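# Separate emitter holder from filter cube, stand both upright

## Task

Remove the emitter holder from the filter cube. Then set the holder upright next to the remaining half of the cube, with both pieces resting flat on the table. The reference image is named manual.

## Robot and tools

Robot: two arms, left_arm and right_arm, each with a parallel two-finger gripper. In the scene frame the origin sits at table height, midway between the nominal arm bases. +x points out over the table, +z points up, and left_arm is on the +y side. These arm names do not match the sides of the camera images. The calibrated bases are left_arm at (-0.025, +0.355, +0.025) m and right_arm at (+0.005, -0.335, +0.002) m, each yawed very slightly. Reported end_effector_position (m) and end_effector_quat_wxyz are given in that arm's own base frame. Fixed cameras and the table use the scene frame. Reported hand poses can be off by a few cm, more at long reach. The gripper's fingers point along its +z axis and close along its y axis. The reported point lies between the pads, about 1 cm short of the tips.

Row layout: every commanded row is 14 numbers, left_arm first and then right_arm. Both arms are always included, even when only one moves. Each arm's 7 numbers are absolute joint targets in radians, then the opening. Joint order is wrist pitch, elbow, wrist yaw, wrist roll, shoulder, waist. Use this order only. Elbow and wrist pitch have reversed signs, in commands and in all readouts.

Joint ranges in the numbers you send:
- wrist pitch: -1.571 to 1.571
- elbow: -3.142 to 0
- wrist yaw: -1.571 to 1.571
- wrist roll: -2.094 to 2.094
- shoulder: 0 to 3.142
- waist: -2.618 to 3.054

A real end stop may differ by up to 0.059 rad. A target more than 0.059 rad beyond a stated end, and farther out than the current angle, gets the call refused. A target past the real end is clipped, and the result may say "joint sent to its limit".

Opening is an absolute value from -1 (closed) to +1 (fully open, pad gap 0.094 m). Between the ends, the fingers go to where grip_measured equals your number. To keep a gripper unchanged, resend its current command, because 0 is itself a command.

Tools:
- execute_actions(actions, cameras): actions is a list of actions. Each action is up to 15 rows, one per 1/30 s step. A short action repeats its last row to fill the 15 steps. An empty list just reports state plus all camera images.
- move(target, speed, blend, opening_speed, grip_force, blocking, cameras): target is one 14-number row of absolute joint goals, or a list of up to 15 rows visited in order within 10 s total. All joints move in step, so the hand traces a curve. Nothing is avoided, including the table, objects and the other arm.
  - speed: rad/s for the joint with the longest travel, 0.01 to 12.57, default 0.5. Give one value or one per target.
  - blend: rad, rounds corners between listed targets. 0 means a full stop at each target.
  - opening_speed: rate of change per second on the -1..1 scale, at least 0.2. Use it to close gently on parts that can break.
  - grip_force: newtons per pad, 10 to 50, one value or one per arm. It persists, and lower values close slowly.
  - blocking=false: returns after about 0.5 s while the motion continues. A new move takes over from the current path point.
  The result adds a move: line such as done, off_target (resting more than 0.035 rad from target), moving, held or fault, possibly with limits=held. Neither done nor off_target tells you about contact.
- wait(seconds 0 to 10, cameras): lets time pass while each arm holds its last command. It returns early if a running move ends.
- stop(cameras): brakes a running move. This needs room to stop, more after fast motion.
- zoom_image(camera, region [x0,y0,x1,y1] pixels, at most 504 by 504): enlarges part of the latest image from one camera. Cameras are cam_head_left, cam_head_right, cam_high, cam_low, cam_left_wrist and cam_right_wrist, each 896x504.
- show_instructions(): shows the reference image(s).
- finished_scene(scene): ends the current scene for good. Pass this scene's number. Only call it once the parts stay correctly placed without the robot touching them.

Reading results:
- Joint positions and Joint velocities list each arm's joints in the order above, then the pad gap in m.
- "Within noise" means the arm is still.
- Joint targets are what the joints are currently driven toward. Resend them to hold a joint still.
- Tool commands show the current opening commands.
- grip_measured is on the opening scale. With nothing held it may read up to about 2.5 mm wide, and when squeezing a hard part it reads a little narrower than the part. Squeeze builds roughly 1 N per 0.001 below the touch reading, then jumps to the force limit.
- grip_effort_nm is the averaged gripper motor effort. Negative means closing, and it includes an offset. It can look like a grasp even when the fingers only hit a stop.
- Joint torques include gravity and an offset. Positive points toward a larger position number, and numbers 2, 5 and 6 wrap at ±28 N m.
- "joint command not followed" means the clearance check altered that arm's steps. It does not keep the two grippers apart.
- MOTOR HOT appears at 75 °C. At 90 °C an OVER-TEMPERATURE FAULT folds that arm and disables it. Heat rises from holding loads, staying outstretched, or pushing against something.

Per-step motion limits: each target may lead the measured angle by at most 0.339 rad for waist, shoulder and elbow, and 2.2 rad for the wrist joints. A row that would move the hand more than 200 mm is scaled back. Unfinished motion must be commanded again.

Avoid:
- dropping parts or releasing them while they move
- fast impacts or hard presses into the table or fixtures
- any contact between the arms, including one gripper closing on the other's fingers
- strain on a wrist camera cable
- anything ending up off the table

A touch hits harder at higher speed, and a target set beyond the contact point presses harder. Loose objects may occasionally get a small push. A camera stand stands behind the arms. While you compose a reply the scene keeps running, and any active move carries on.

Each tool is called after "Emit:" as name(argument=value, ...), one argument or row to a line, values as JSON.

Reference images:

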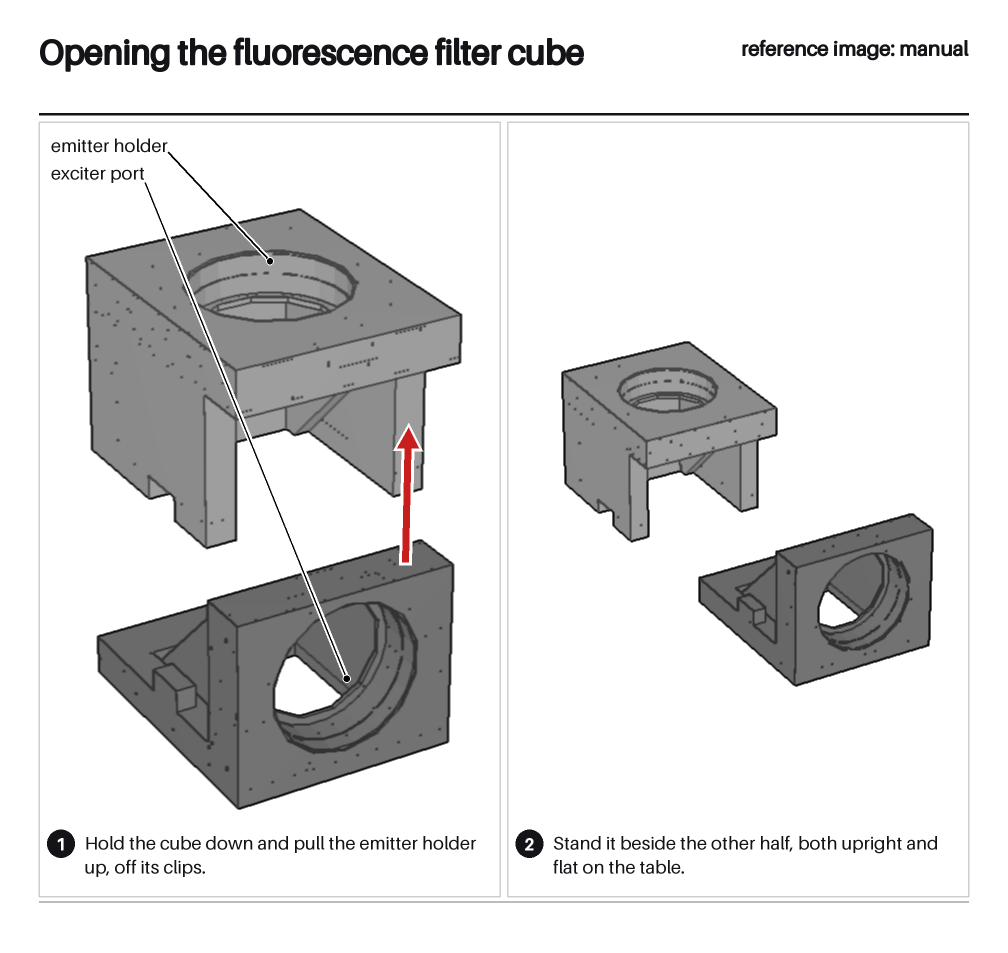

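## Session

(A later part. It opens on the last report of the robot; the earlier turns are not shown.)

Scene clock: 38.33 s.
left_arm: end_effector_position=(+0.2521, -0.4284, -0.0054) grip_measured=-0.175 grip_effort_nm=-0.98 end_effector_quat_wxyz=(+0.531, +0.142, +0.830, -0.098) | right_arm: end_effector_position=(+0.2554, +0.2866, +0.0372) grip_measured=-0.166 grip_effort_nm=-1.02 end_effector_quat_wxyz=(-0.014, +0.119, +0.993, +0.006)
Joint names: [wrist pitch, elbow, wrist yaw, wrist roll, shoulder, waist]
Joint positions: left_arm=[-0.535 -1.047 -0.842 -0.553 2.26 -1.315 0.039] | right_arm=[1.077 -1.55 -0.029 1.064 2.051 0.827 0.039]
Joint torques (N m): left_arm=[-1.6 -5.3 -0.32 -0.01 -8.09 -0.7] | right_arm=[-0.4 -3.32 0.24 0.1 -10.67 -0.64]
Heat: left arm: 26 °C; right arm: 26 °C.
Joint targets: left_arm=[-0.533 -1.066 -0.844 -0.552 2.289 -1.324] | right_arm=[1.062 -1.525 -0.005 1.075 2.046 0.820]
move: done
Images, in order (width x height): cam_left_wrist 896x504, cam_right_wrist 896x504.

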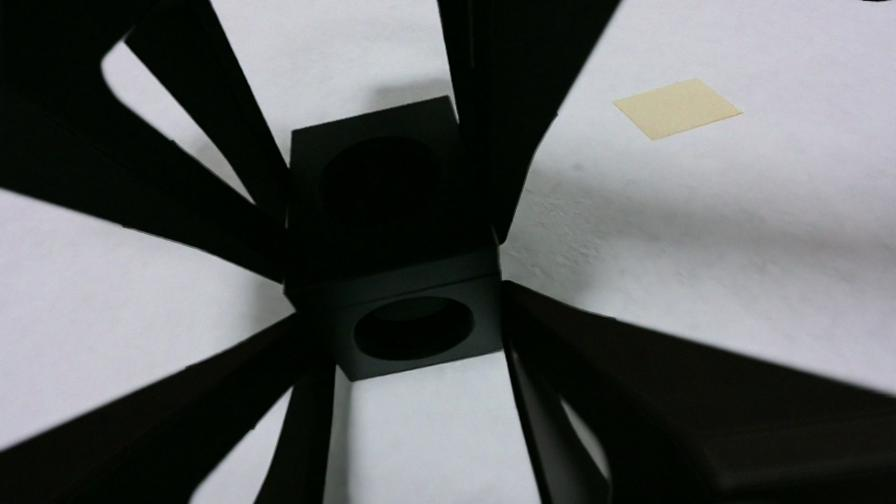

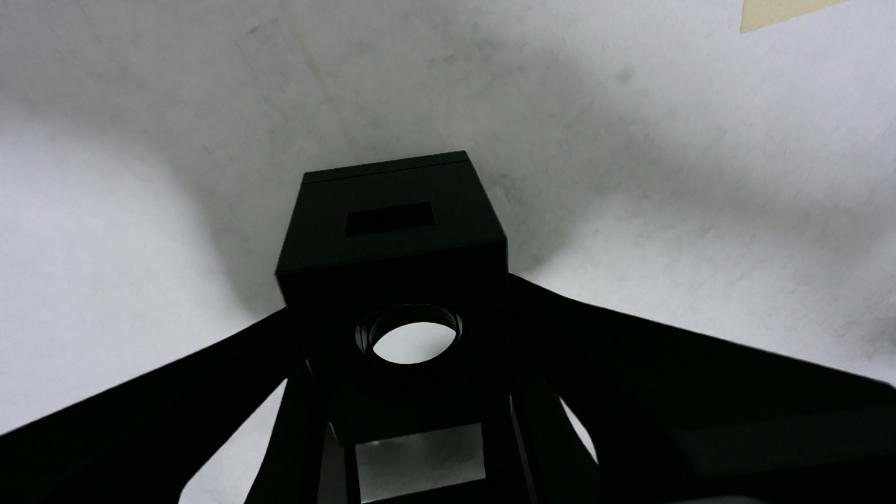

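Emit:
move(
  target=[
    [-0.533,-1.0664,-0.8441,-0.552,2.2889,-1.324,1,1.062,-1.5254,-0.005,1.075,2.0459,0.82,-0.5],
    [-0.50,-0.97,-0.88,-0.60,2.19,-1.37,1,1.062,-1.5254,-0.005,1.075,2.0459,0.82,-0.5],
    [-0.537,-1.0547,-0.8521,-0.5625,2.2889,-1.3266,1,1.062,-1.5254,-0.005,1.075,2.0459,0.82,-0.5],
    [-0.537,-1.0547,-0.8521,-0.5625,2.2889,-1.3266,-0.5,1.062,-1.5254,-0.005,1.075,2.0459,0.82,-0.5],
  ],
  speed=0.2,
  opening_speed=1.0,
  cameras=["cam_left_wrist","cam_right_wrist"],
)

Scene clock: 44.70 s.
left_arm: end_effector_position=(+0.2476, -0.4221, -0.0106) grip_measured=-0.498 grip_effort_nm=-0.06 end_effector_quat_wxyz=(+0.531, +0.144, +0.831, -0.083) | right_arm: end_effector_position=(+0.2569, +0.2838, +0.0373) grip_measured=-0.166 grip_effort_nm=-1.02 end_effector_quat_wxyz=(-0.011, +0.118, +0.993, +0.002)
Joint names: [wrist pitch, elbow, wrist yaw, wrist roll, shoulder, waist]
Joint positions: left_arm=[-0.516 -1.037 -0.868 -0.564 2.264 -1.327 0.024] | right_arm=[1.08 -1.549 -0.02 1.06 2.05 0.823 0.039]
Joint torques (N m): left_arm=[-1.8 -5.08 -0.14 -0.01 -8.18 0.16] | right_arm=[-0.42 -3.36 0.15 0.11 -10.62 -0.38]
Heat: left arm: 26 °C; right arm: 27 °C.
Joint targets: left_arm=[-0.537 -1.055 -0.852 -0.562 2.289 -1.327] | right_arm=[1.062 -1.525 -0.005 1.075 2.046 0.820]
move: done
Images, in order (width x height): cam_left_wrist 896x504, cam_right_wrist 896x504.

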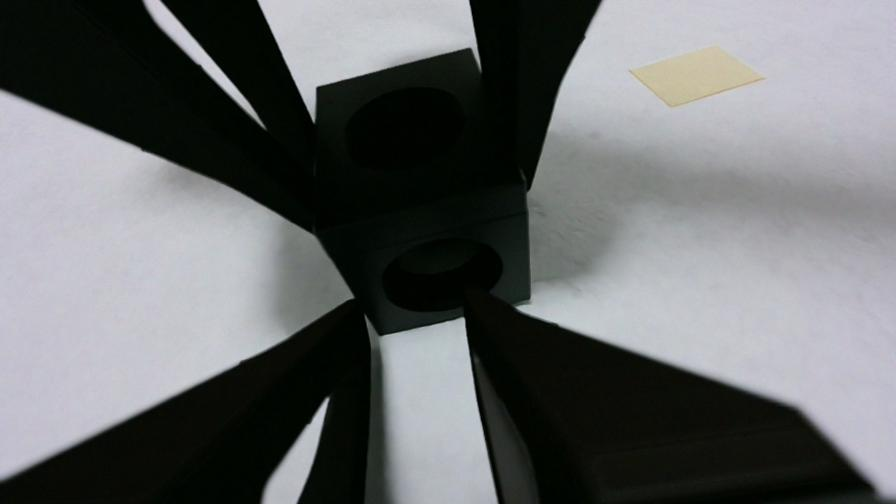

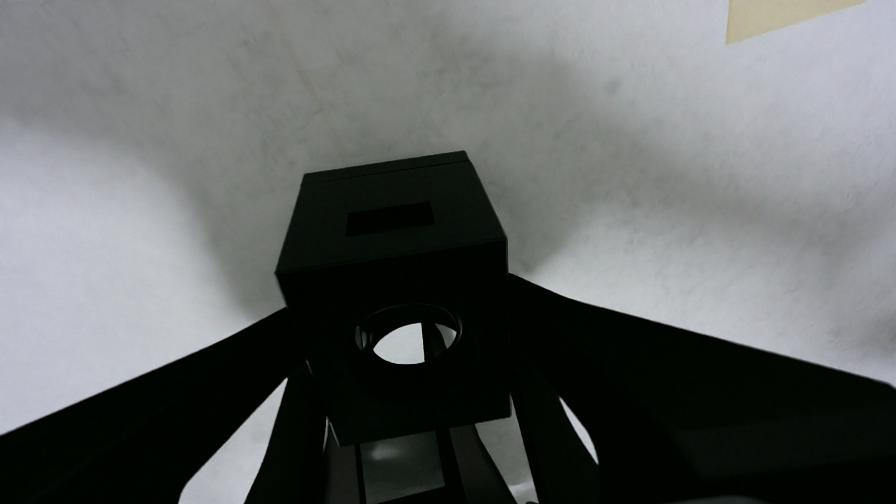

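Emit:
move(
  target=[
    [-0.537,-1.0547,-0.8521,-0.5625,2.2889,-1.3266,1,1.062,-1.5254,-0.005,1.075,2.0459,0.82,-0.5],
    [-0.50,-0.97,-0.88,-0.60,2.19,-1.40,1,1.062,-1.5254,-0.005,1.075,2.0459,0.82,-0.5],
    [-0.535,-1.063,-0.846,-0.555,2.29,-1.328,1,1.062,-1.5254,-0.005,1.075,2.0459,0.82,-0.5],
  ],
  speed=0.2,
  opening_speed=1.0,
  cameras=["cam_left_wrist","cam_right_wrist"],
)

Scene clock: 50.10 s.
left_arm: end_effector_position=(+0.2443, -0.4305, -0.0100) grip_measured=+0.998 grip_effort_nm=0.13 end_effector_quat_wxyz=(+0.526, +0.151, +0.831, -0.099) | right_arm: end_effector_position=(+0.2574, +0.2831, +0.0374) grip_measured=-0.166 grip_effort_nm=-1.02 end_effector_quat_wxyz=(-0.009, +0.118, +0.993, +0.000)
Joint names: [wrist pitch, elbow, wrist yaw, wrist roll, shoulder, waist]
Joint positions: left_arm=[-0.526 -1.045 -0.839 -0.559 2.265 -1.331 0.094] | right_arm=[1.081 -1.549 -0.015 1.06 2.05 0.823 0.039]
Joint torques (N m): left_arm=[-1.74 -5.14 -0.37 -0.02 -8.34 0.27] | right_arm=[-0.41 -3.38 0.11 0.13 -10.59 -0.31]
Heat: left arm: 26 °C; right arm: 27 °C.
Joint targets: left_arm=[-0.535 -1.063 -0.846 -0.555 2.290 -1.328] | right_arm=[1.062 -1.525 -0.005 1.075 2.046 0.820]
move: done
Images, in order (width x height): cam_left_wrist 896x504, cam_right_wrist 896x504.

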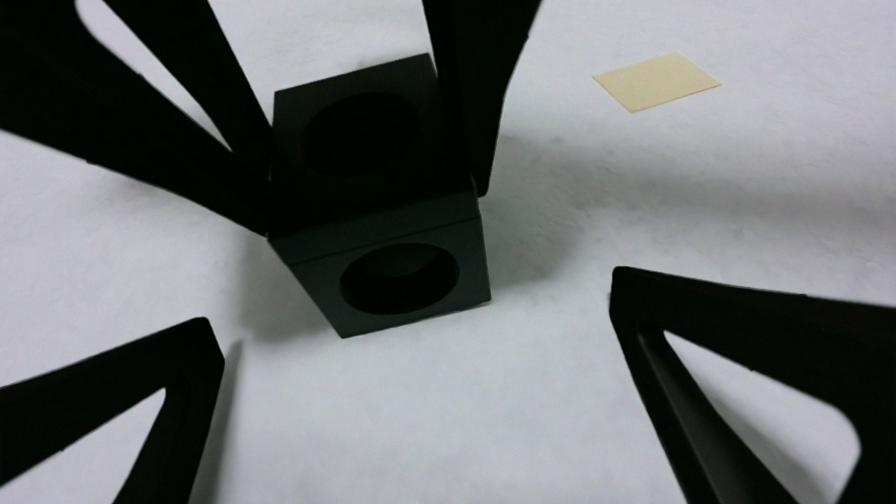

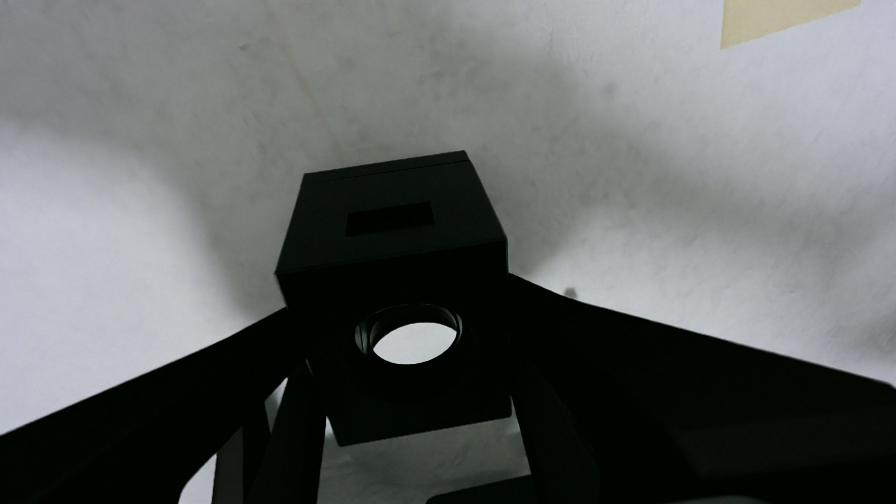

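Emit:
move(
  target=[
    [-0.537,-1.0735,-0.839,-0.547,2.296,-1.319,1,1.062,-1.5254,-0.005,1.075,2.0459,0.82,-0.5],
    [-0.537,-1.0735,-0.839,-0.547,2.296,-1.319,-0.35,1.062,-1.5254,-0.005,1.075,2.0459,0.82,-0.5],
  ],
  speed=0.1,
  opening_speed=0.7,
  cameras=["cam_left_wrist","cam_right_wrist"],
)

Scene clock: 53.63 s.
left_arm: end_effector_position=(+0.2479, -0.4300, -0.0085) grip_measured=-0.218 grip_effort_nm=-0.95 end_effector_quat_wxyz=(+0.531, +0.149, +0.829, -0.092) | right_arm: end_effector_position=(+0.2574, +0.2831, +0.0374) grip_measured=-0.166 grip_effort_nm=-1.02 end_effector_quat_wxyz=(-0.009, +0.118, +0.993, +0.000)
Joint names: [wrist pitch, elbow, wrist yaw, wrist roll, shoulder, waist]
Joint positions: left_arm=[-0.524 -1.054 -0.851 -0.549 2.269 -1.327 0.037] | right_arm=[1.081 -1.549 -0.015 1.06 2.05 0.823 0.039]
Joint torques (N m): left_arm=[-1.75 -5.27 -0.16 0.02 -8.2 0.64] | right_arm=[-0.44 -3.4 0.1 0.14 -10.59 -0.38]
Heat: left arm: 27 °C; right arm: 27 °C.
Joint targets: left_arm=[-0.537 -1.074 -0.839 -0.547 2.296 -1.319] | right_arm=[1.062 -1.525 -0.005 1.075 2.046 0.820]
move: done
Images, in order (width x height): cam_left_wrist 896x504, cam_right_wrist 896x504.

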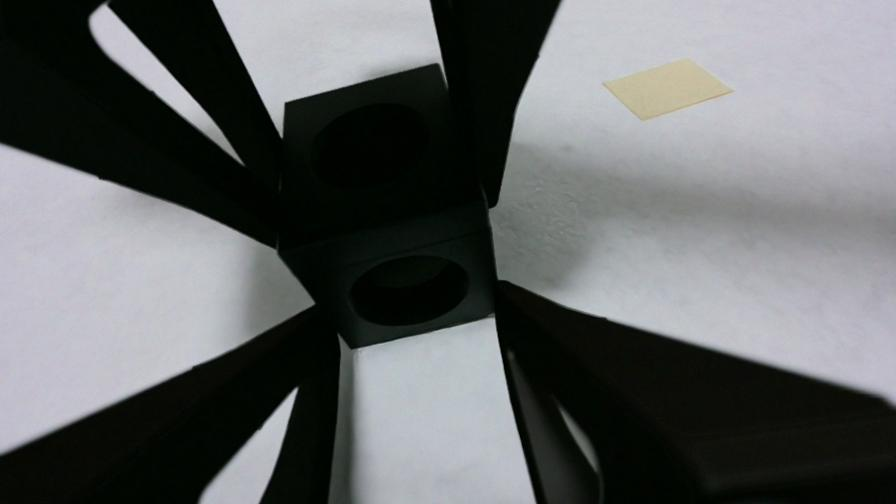

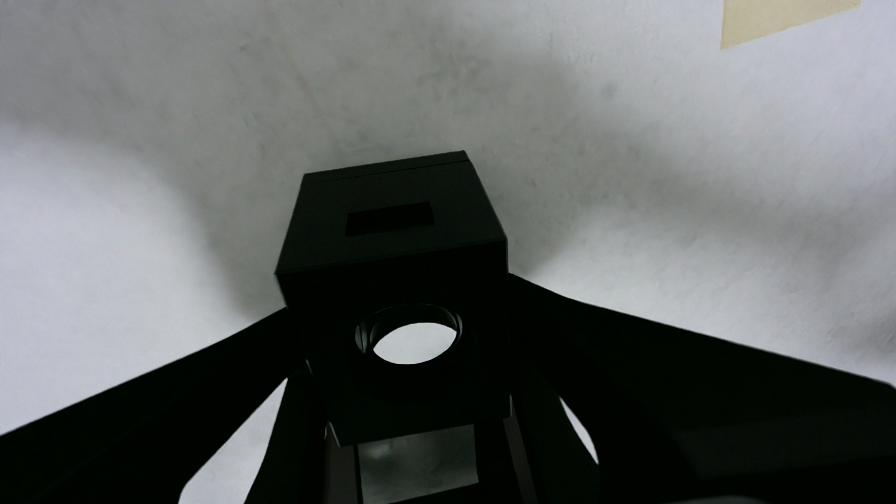

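Emit:
move(
  target=[
    [-0.537,-1.0735,-0.839,-0.547,2.296,-1.319,-0.35,1.209,-1.6313,-0.005,1.065,2.0048,0.82,-0.5],
    [-0.537,-1.0735,-0.839,-0.547,2.296,-1.319,-0.35,1.377,-1.7929,-0.005,1.065,1.9985,0.82,-0.5],
  ],
  speed=0.09,
  blend=[0.05,0],
  cameras=["cam_low","cam_left_wrist","cam_right_wrist"],
)

Emit:
zoom_image(
  camera="cam_low",
  region=[430, 220, 510, 290],
)

Scene clock: 58.33 s.
left_arm: end_effector_position=(+0.2492, -0.4416, -0.0019) grip_measured=-0.348 grip_effort_nm=-0.03 end_effector_quat_wxyz=(+0.533, +0.147, +0.825, -0.113) | right_arm: end_effector_position=(+0.2574, +0.2804, +0.0940) grip_measured=-0.167 grip_effort_nm=-1.02 end_effector_quat_wxyz=(-0.016, +0.115, +0.993, -0.017)
Joint names: [wrist pitch, elbow, wrist yaw, wrist roll, shoulder, waist]
Joint positions: left_arm=[-0.553 -1.075 -0.831 -0.54 2.274 -1.325 0.031] | right_arm=[1.34 -1.767 -0.006 1.053 2.044 0.823 0.039]
Joint torques (N m): left_arm=[-1.5 -3.69 -0.36 -0.12 -8.75 0.51] | right_arm=[0.19 -8.31 0.01 0.09 -14.28 -0.32]
Heat: left arm: 27 °C; right arm: 27 °C.
Joint targets: left_arm=[-0.537 -1.073 -0.839 -0.547 2.296 -1.319] | right_arm=[1.377 -1.793 -0.005 1.065 1.999 0.820]
move: off_target (right_arm); right_arm: the shoulder is farthest, 0.046 rad from its target
Images, in order (width x height): cam_low 896x504, cam_left_wrist 896x504, cam_right_wrist 896x504.

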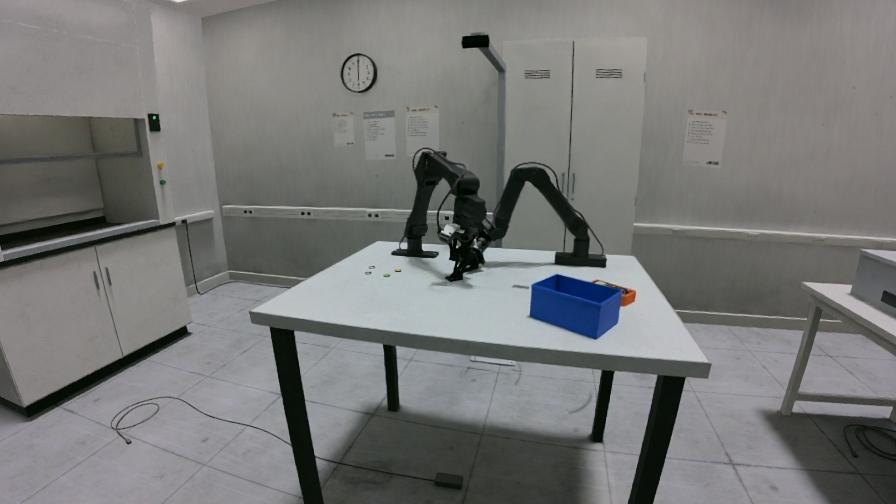

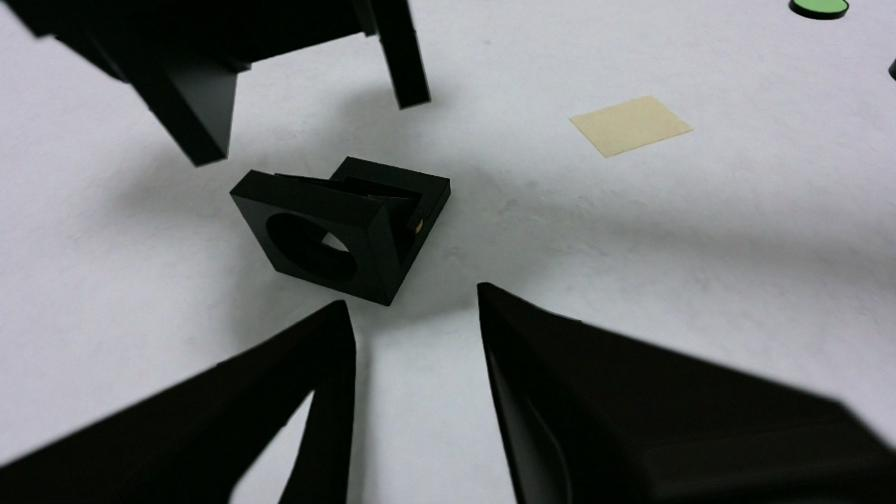

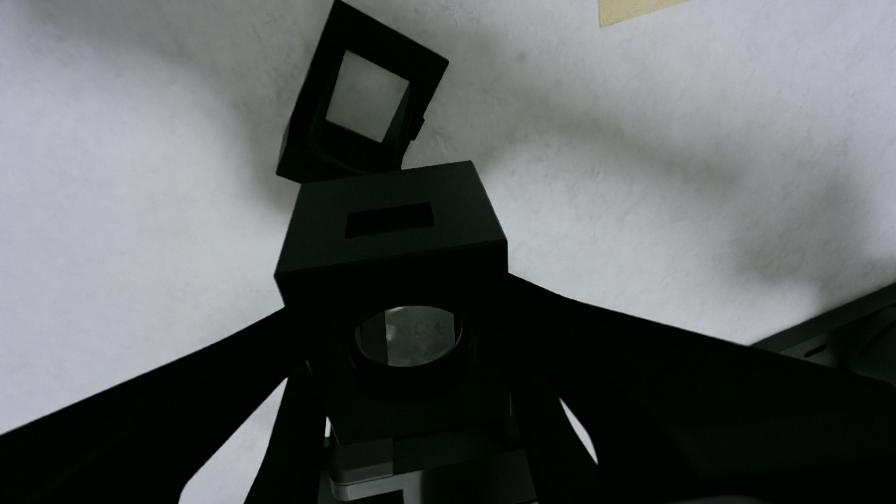

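Scaled by 6.300 from the camera's 896x504 image, which has a finer 1280x720 frame.

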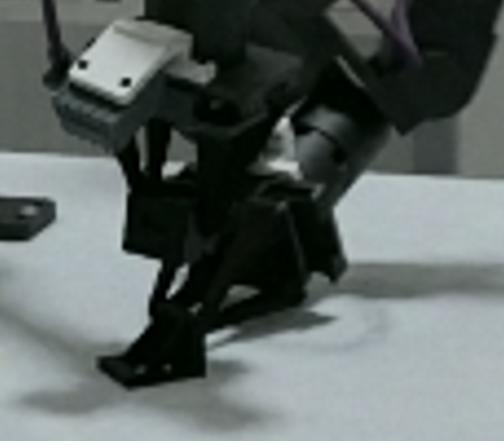

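Emit:
move(
  target=[
    [-0.4583,-0.9066,-0.9076,-0.64,2.1217,-1.4006,-0.35,1.352,-1.9566,0,0.826,2.1845,0.586,-0.5],
    [-0.4583,-0.9066,-0.9076,-0.64,2.1217,-1.4006,-0.35,1.1252,-1.7565,0,0.826,2.2113,0.586,-0.5],
  ],
  speed=[0.25,0.15],
  cameras=["cam_head_left","cam_high","cam_low","cam_left_wrist","cam_right_wrist"],
)

Emit:
zoom_image(
  camera="cam_low",
  region=[430, 240, 490, 300],
)

Emit:
zoom_image(
  camera="cam_left_wrist",
  region=[240, 0, 560, 240],
)

Scene clock: 63.77 s.
left_arm: end_effector_position=(+0.2147, -0.4038, -0.0021) grip_measured=-0.348 grip_effort_nm=-0.03 end_effector_quat_wxyz=(+0.522, +0.155, +0.834, -0.090) | right_arm: end_effector_position=(+0.3553, +0.2384, +0.0339) grip_measured=-0.167 grip_effort_nm=-1.02 end_effector_quat_wxyz=(+0.006, +0.122, +0.992, +0.010)
Joint names: [wrist pitch, elbow, wrist yaw, wrist roll, shoulder, waist]
Joint positions: left_arm=[-0.474 -0.917 -0.885 -0.628 2.158 -1.395 0.031] | right_arm=[1.116 -1.765 -0.008 0.829 2.197 0.585 0.039]
Joint torques (N m): left_arm=[-1.37 -2.78 -0.55 -0.16 -11.88 -0.46] | right_arm=[-0.21 -5.07 0.08 -0.05 -10.44 -0.06]
Heat: left arm: 26 °C; right arm: 27 °C.
Joint targets: left_arm=[-0.458 -0.907 -0.907 -0.640 2.122 -1.400] | right_arm=[1.125 -1.757 0.000 0.826 2.211 0.586]
move: off_target (left_arm); left_arm: the shoulder is farthest, 0.037 rad from its target
Images, in order (width x height): cam_head_left 896x504, cam_high 896x504, cam_low 896x504, cam_left_wrist 896x504, cam_right_wrist 896x504.

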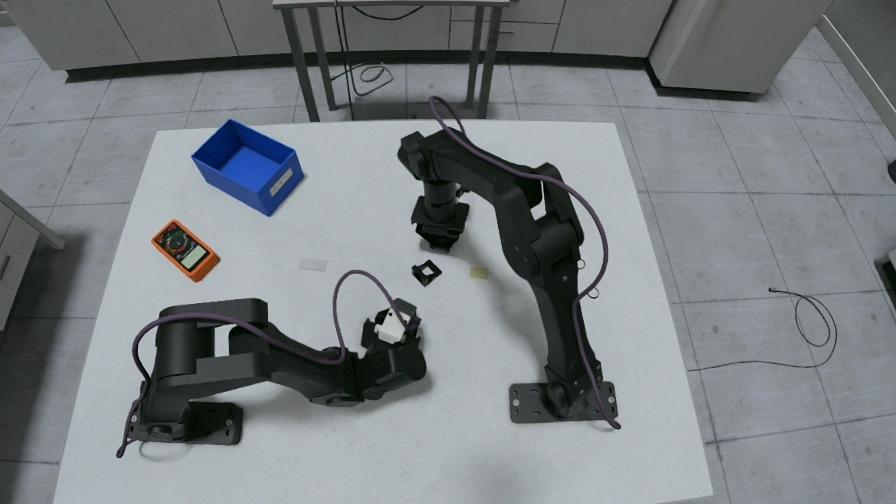

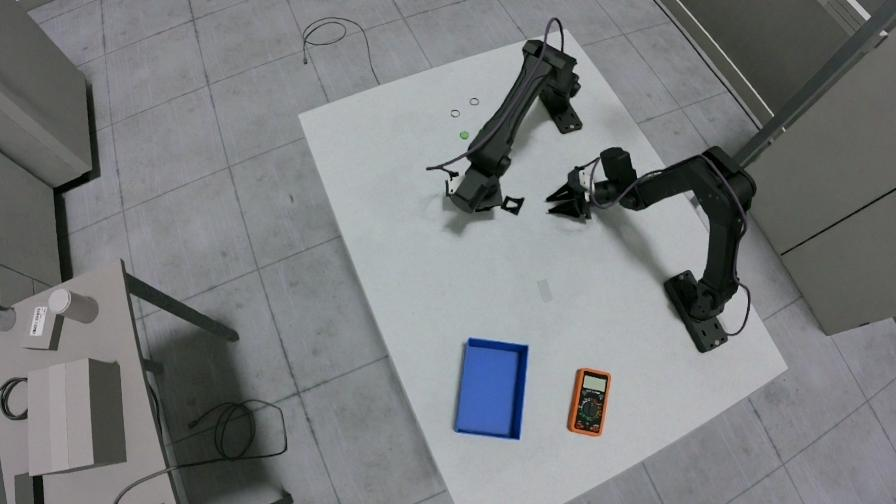

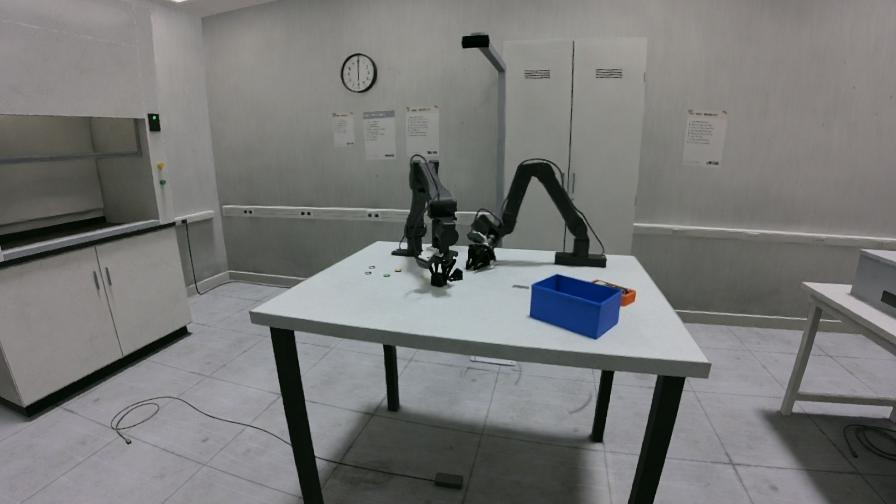

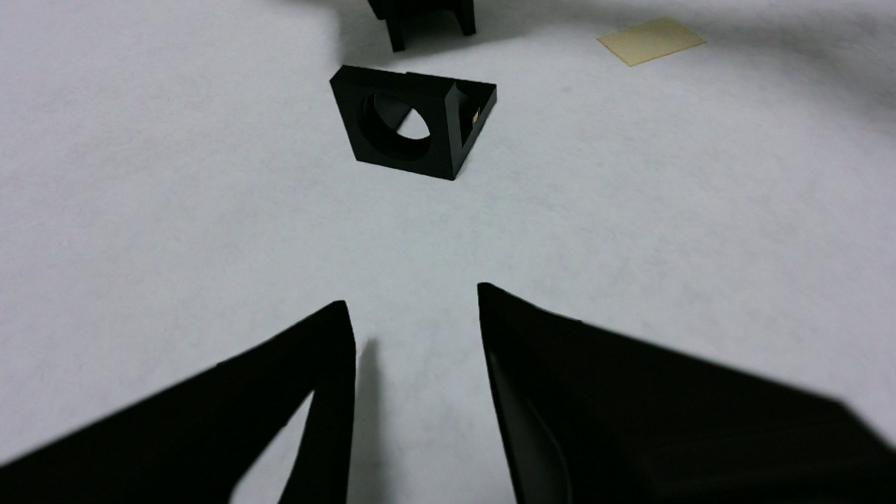

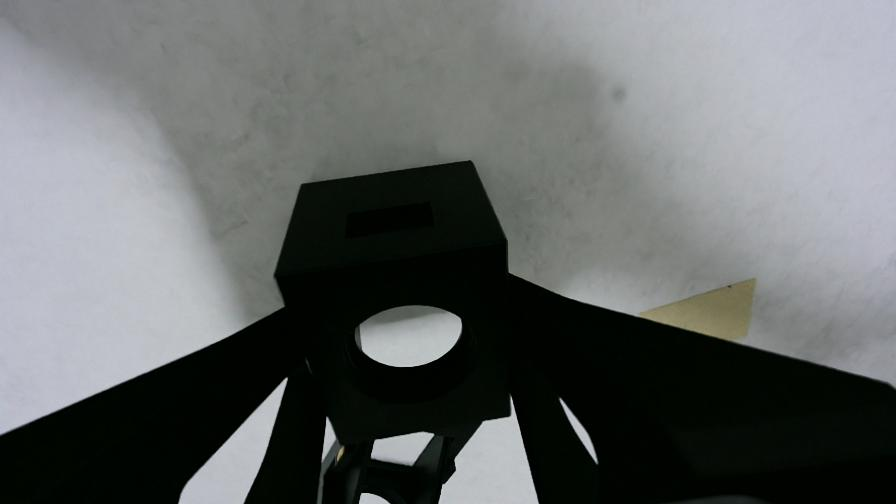

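Scaled by 8.400 from the camera's 896x504 image, which has a finer 1280x720 frame.

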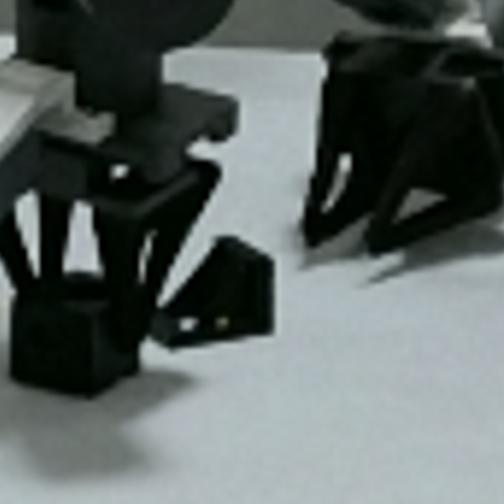

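Scaled by 1.575 from the camera's 896x504 image, which has a finer 1280x720 frame.

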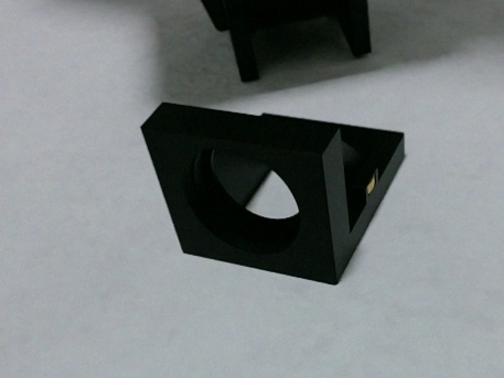

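Emit:
move(
  target=[-0.4583,-0.9066,-0.9076,-0.64,2.1217,-1.4006,-0.35,1.101,-1.739,0,0.826,2.218,0.586,-0.5],
  speed=0.05,
  cameras=["cam_low"],
)

Emit:
zoom_image(
  camera="cam_low",
  region=[430, 240, 490, 300],
)

Scene clock: 64.90 s.
left_arm: end_effector_position=(+0.2147, -0.4038, -0.0021) grip_measured=-0.348 grip_effort_nm=-0.03 end_effector_quat_wxyz=(+0.522, +0.155, +0.834, -0.090) | right_arm: end_effector_position=(+0.3555, +0.2392, +0.0326) grip_measured=-0.167 grip_effort_nm=-1.02 end_effector_quat_wxyz=(+0.007, +0.121, +0.993, +0.013)
Joint names: [wrist pitch, elbow, wrist yaw, wrist roll, shoulder, waist]
Joint positions: left_arm=[-0.474 -0.917 -0.885 -0.628 2.158 -1.395 0.031] | right_arm=[1.107 -1.759 -0.011 0.828 2.197 0.585 0.039]
Joint torques (N m): left_arm=[-1.37 -2.8 -0.55 -0.16 -11.93 -0.43] | right_arm=[-0.37 -3.86 0.14 -0.04 -9.95 0.02]
Heat: left arm: 27 °C; right arm: 27 °C.
Joint targets: left_arm=[-0.458 -0.907 -0.907 -0.640 2.122 -1.400] | right_arm=[1.101 -1.739 0.000 0.826 2.218 0.586]
move: off_target (left_arm); left_arm: the shoulder is farthest, 0.037 rad from its target
Images, in order (width x height): cam_low 896x504.

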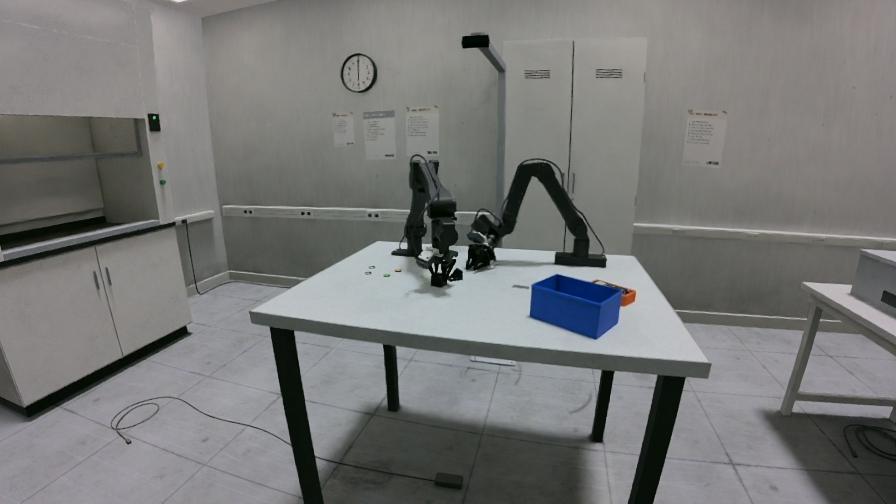

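Scaled by 8.400 from the camera's 896x504 image, which has a finer 1280x720 frame.

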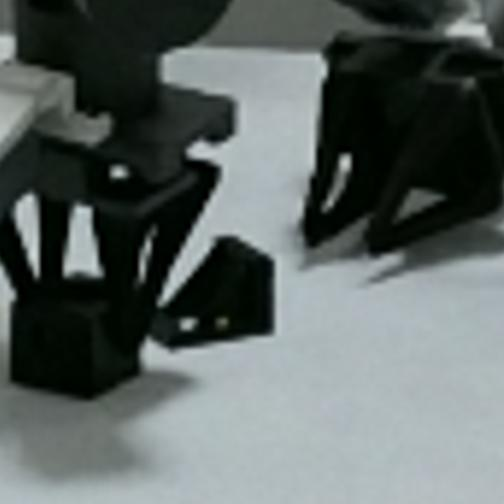

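Emit:
move(
  target=[
    [-0.4583,-0.9066,-0.9076,-0.64,2.1217,-1.4006,-0.35,1.104,-1.75,0,0.826,2.207,0.586,-0.5],
    [-0.4583,-0.9066,-0.9076,-0.64,2.1217,-1.4006,-0.35,1.104,-1.75,0,0.826,2.207,0.586,0.4],
    [-0.4583,-0.9066,-0.9076,-0.64,2.1217,-1.4006,-0.35,1.352,-1.9566,0,0.826,2.1845,0.586,0.4],
  ],
  speed=[0.1,0.1,0.3],
  opening_speed=1.0,
  cameras=["cam_low","cam_left_wrist","cam_right_wrist"],
)

Emit:
zoom_image(
  camera="cam_low",
  region=[430, 240, 490, 300],
)

Scene clock: 68.70 s.
left_arm: end_effector_position=(+0.2147, -0.4038, -0.0021) grip_measured=-0.348 grip_effort_nm=-0.03 end_effector_quat_wxyz=(+0.522, +0.155, +0.834, -0.090) | right_arm: end_effector_position=(+0.3515, +0.2365, +0.0764) grip_measured=+0.397 grip_effort_nm=0.15 end_effector_quat_wxyz=(-0.008, +0.121, +0.993, +0.000)
Joint names: [wrist pitch, elbow, wrist yaw, wrist roll, shoulder, waist]
Joint positions: left_arm=[-0.474 -0.917 -0.885 -0.628 2.158 -1.395 0.031] | right_arm=[1.32 -1.934 -0.011 0.828 2.197 0.585 0.066]
Joint torques (N m): left_arm=[-1.38 -2.78 -0.56 -0.16 -11.86 -0.46] | right_arm=[0.01 -7.94 0.11 -0.05 -12.64 0.02]
Heat: left arm: 28 °C; right arm: 28 °C.
Joint targets: left_arm=[-0.458 -0.907 -0.907 -0.640 2.122 -1.400] | right_arm=[1.352 -1.957 0.000 0.826 2.184 0.586]
move: off_target (left_arm); left_arm: the shoulder is farthest, 0.037 rad from its target
Images, in order (width x height): cam_low 896x504, cam_left_wrist 896x504, cam_right_wrist 896x504.

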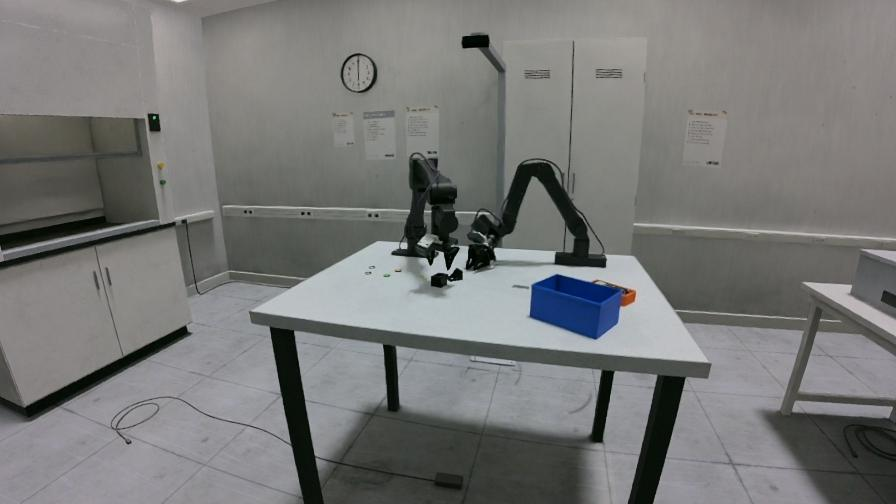

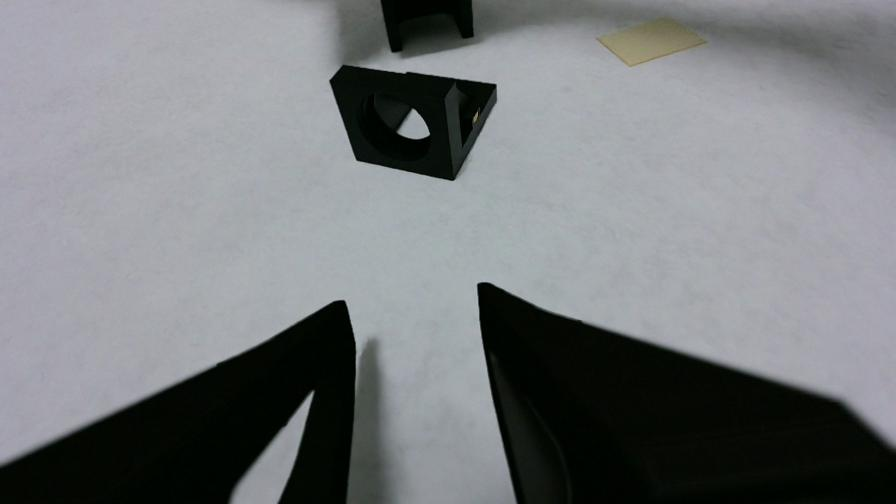

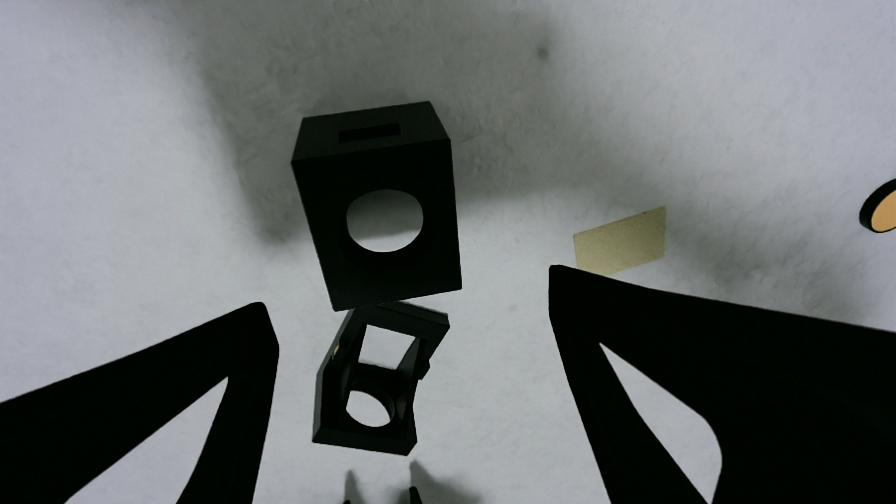

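Scaled by 8.400 from the camera's 896x504 image, which has a finer 1280x720 frame.

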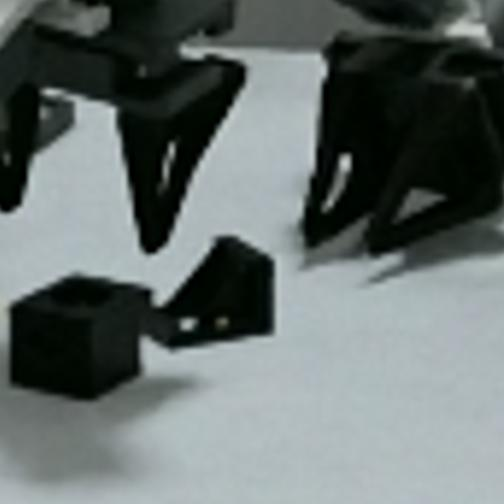

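Emit:
finished_scene(
  scene=2,
)

The scene is finished: the task was done.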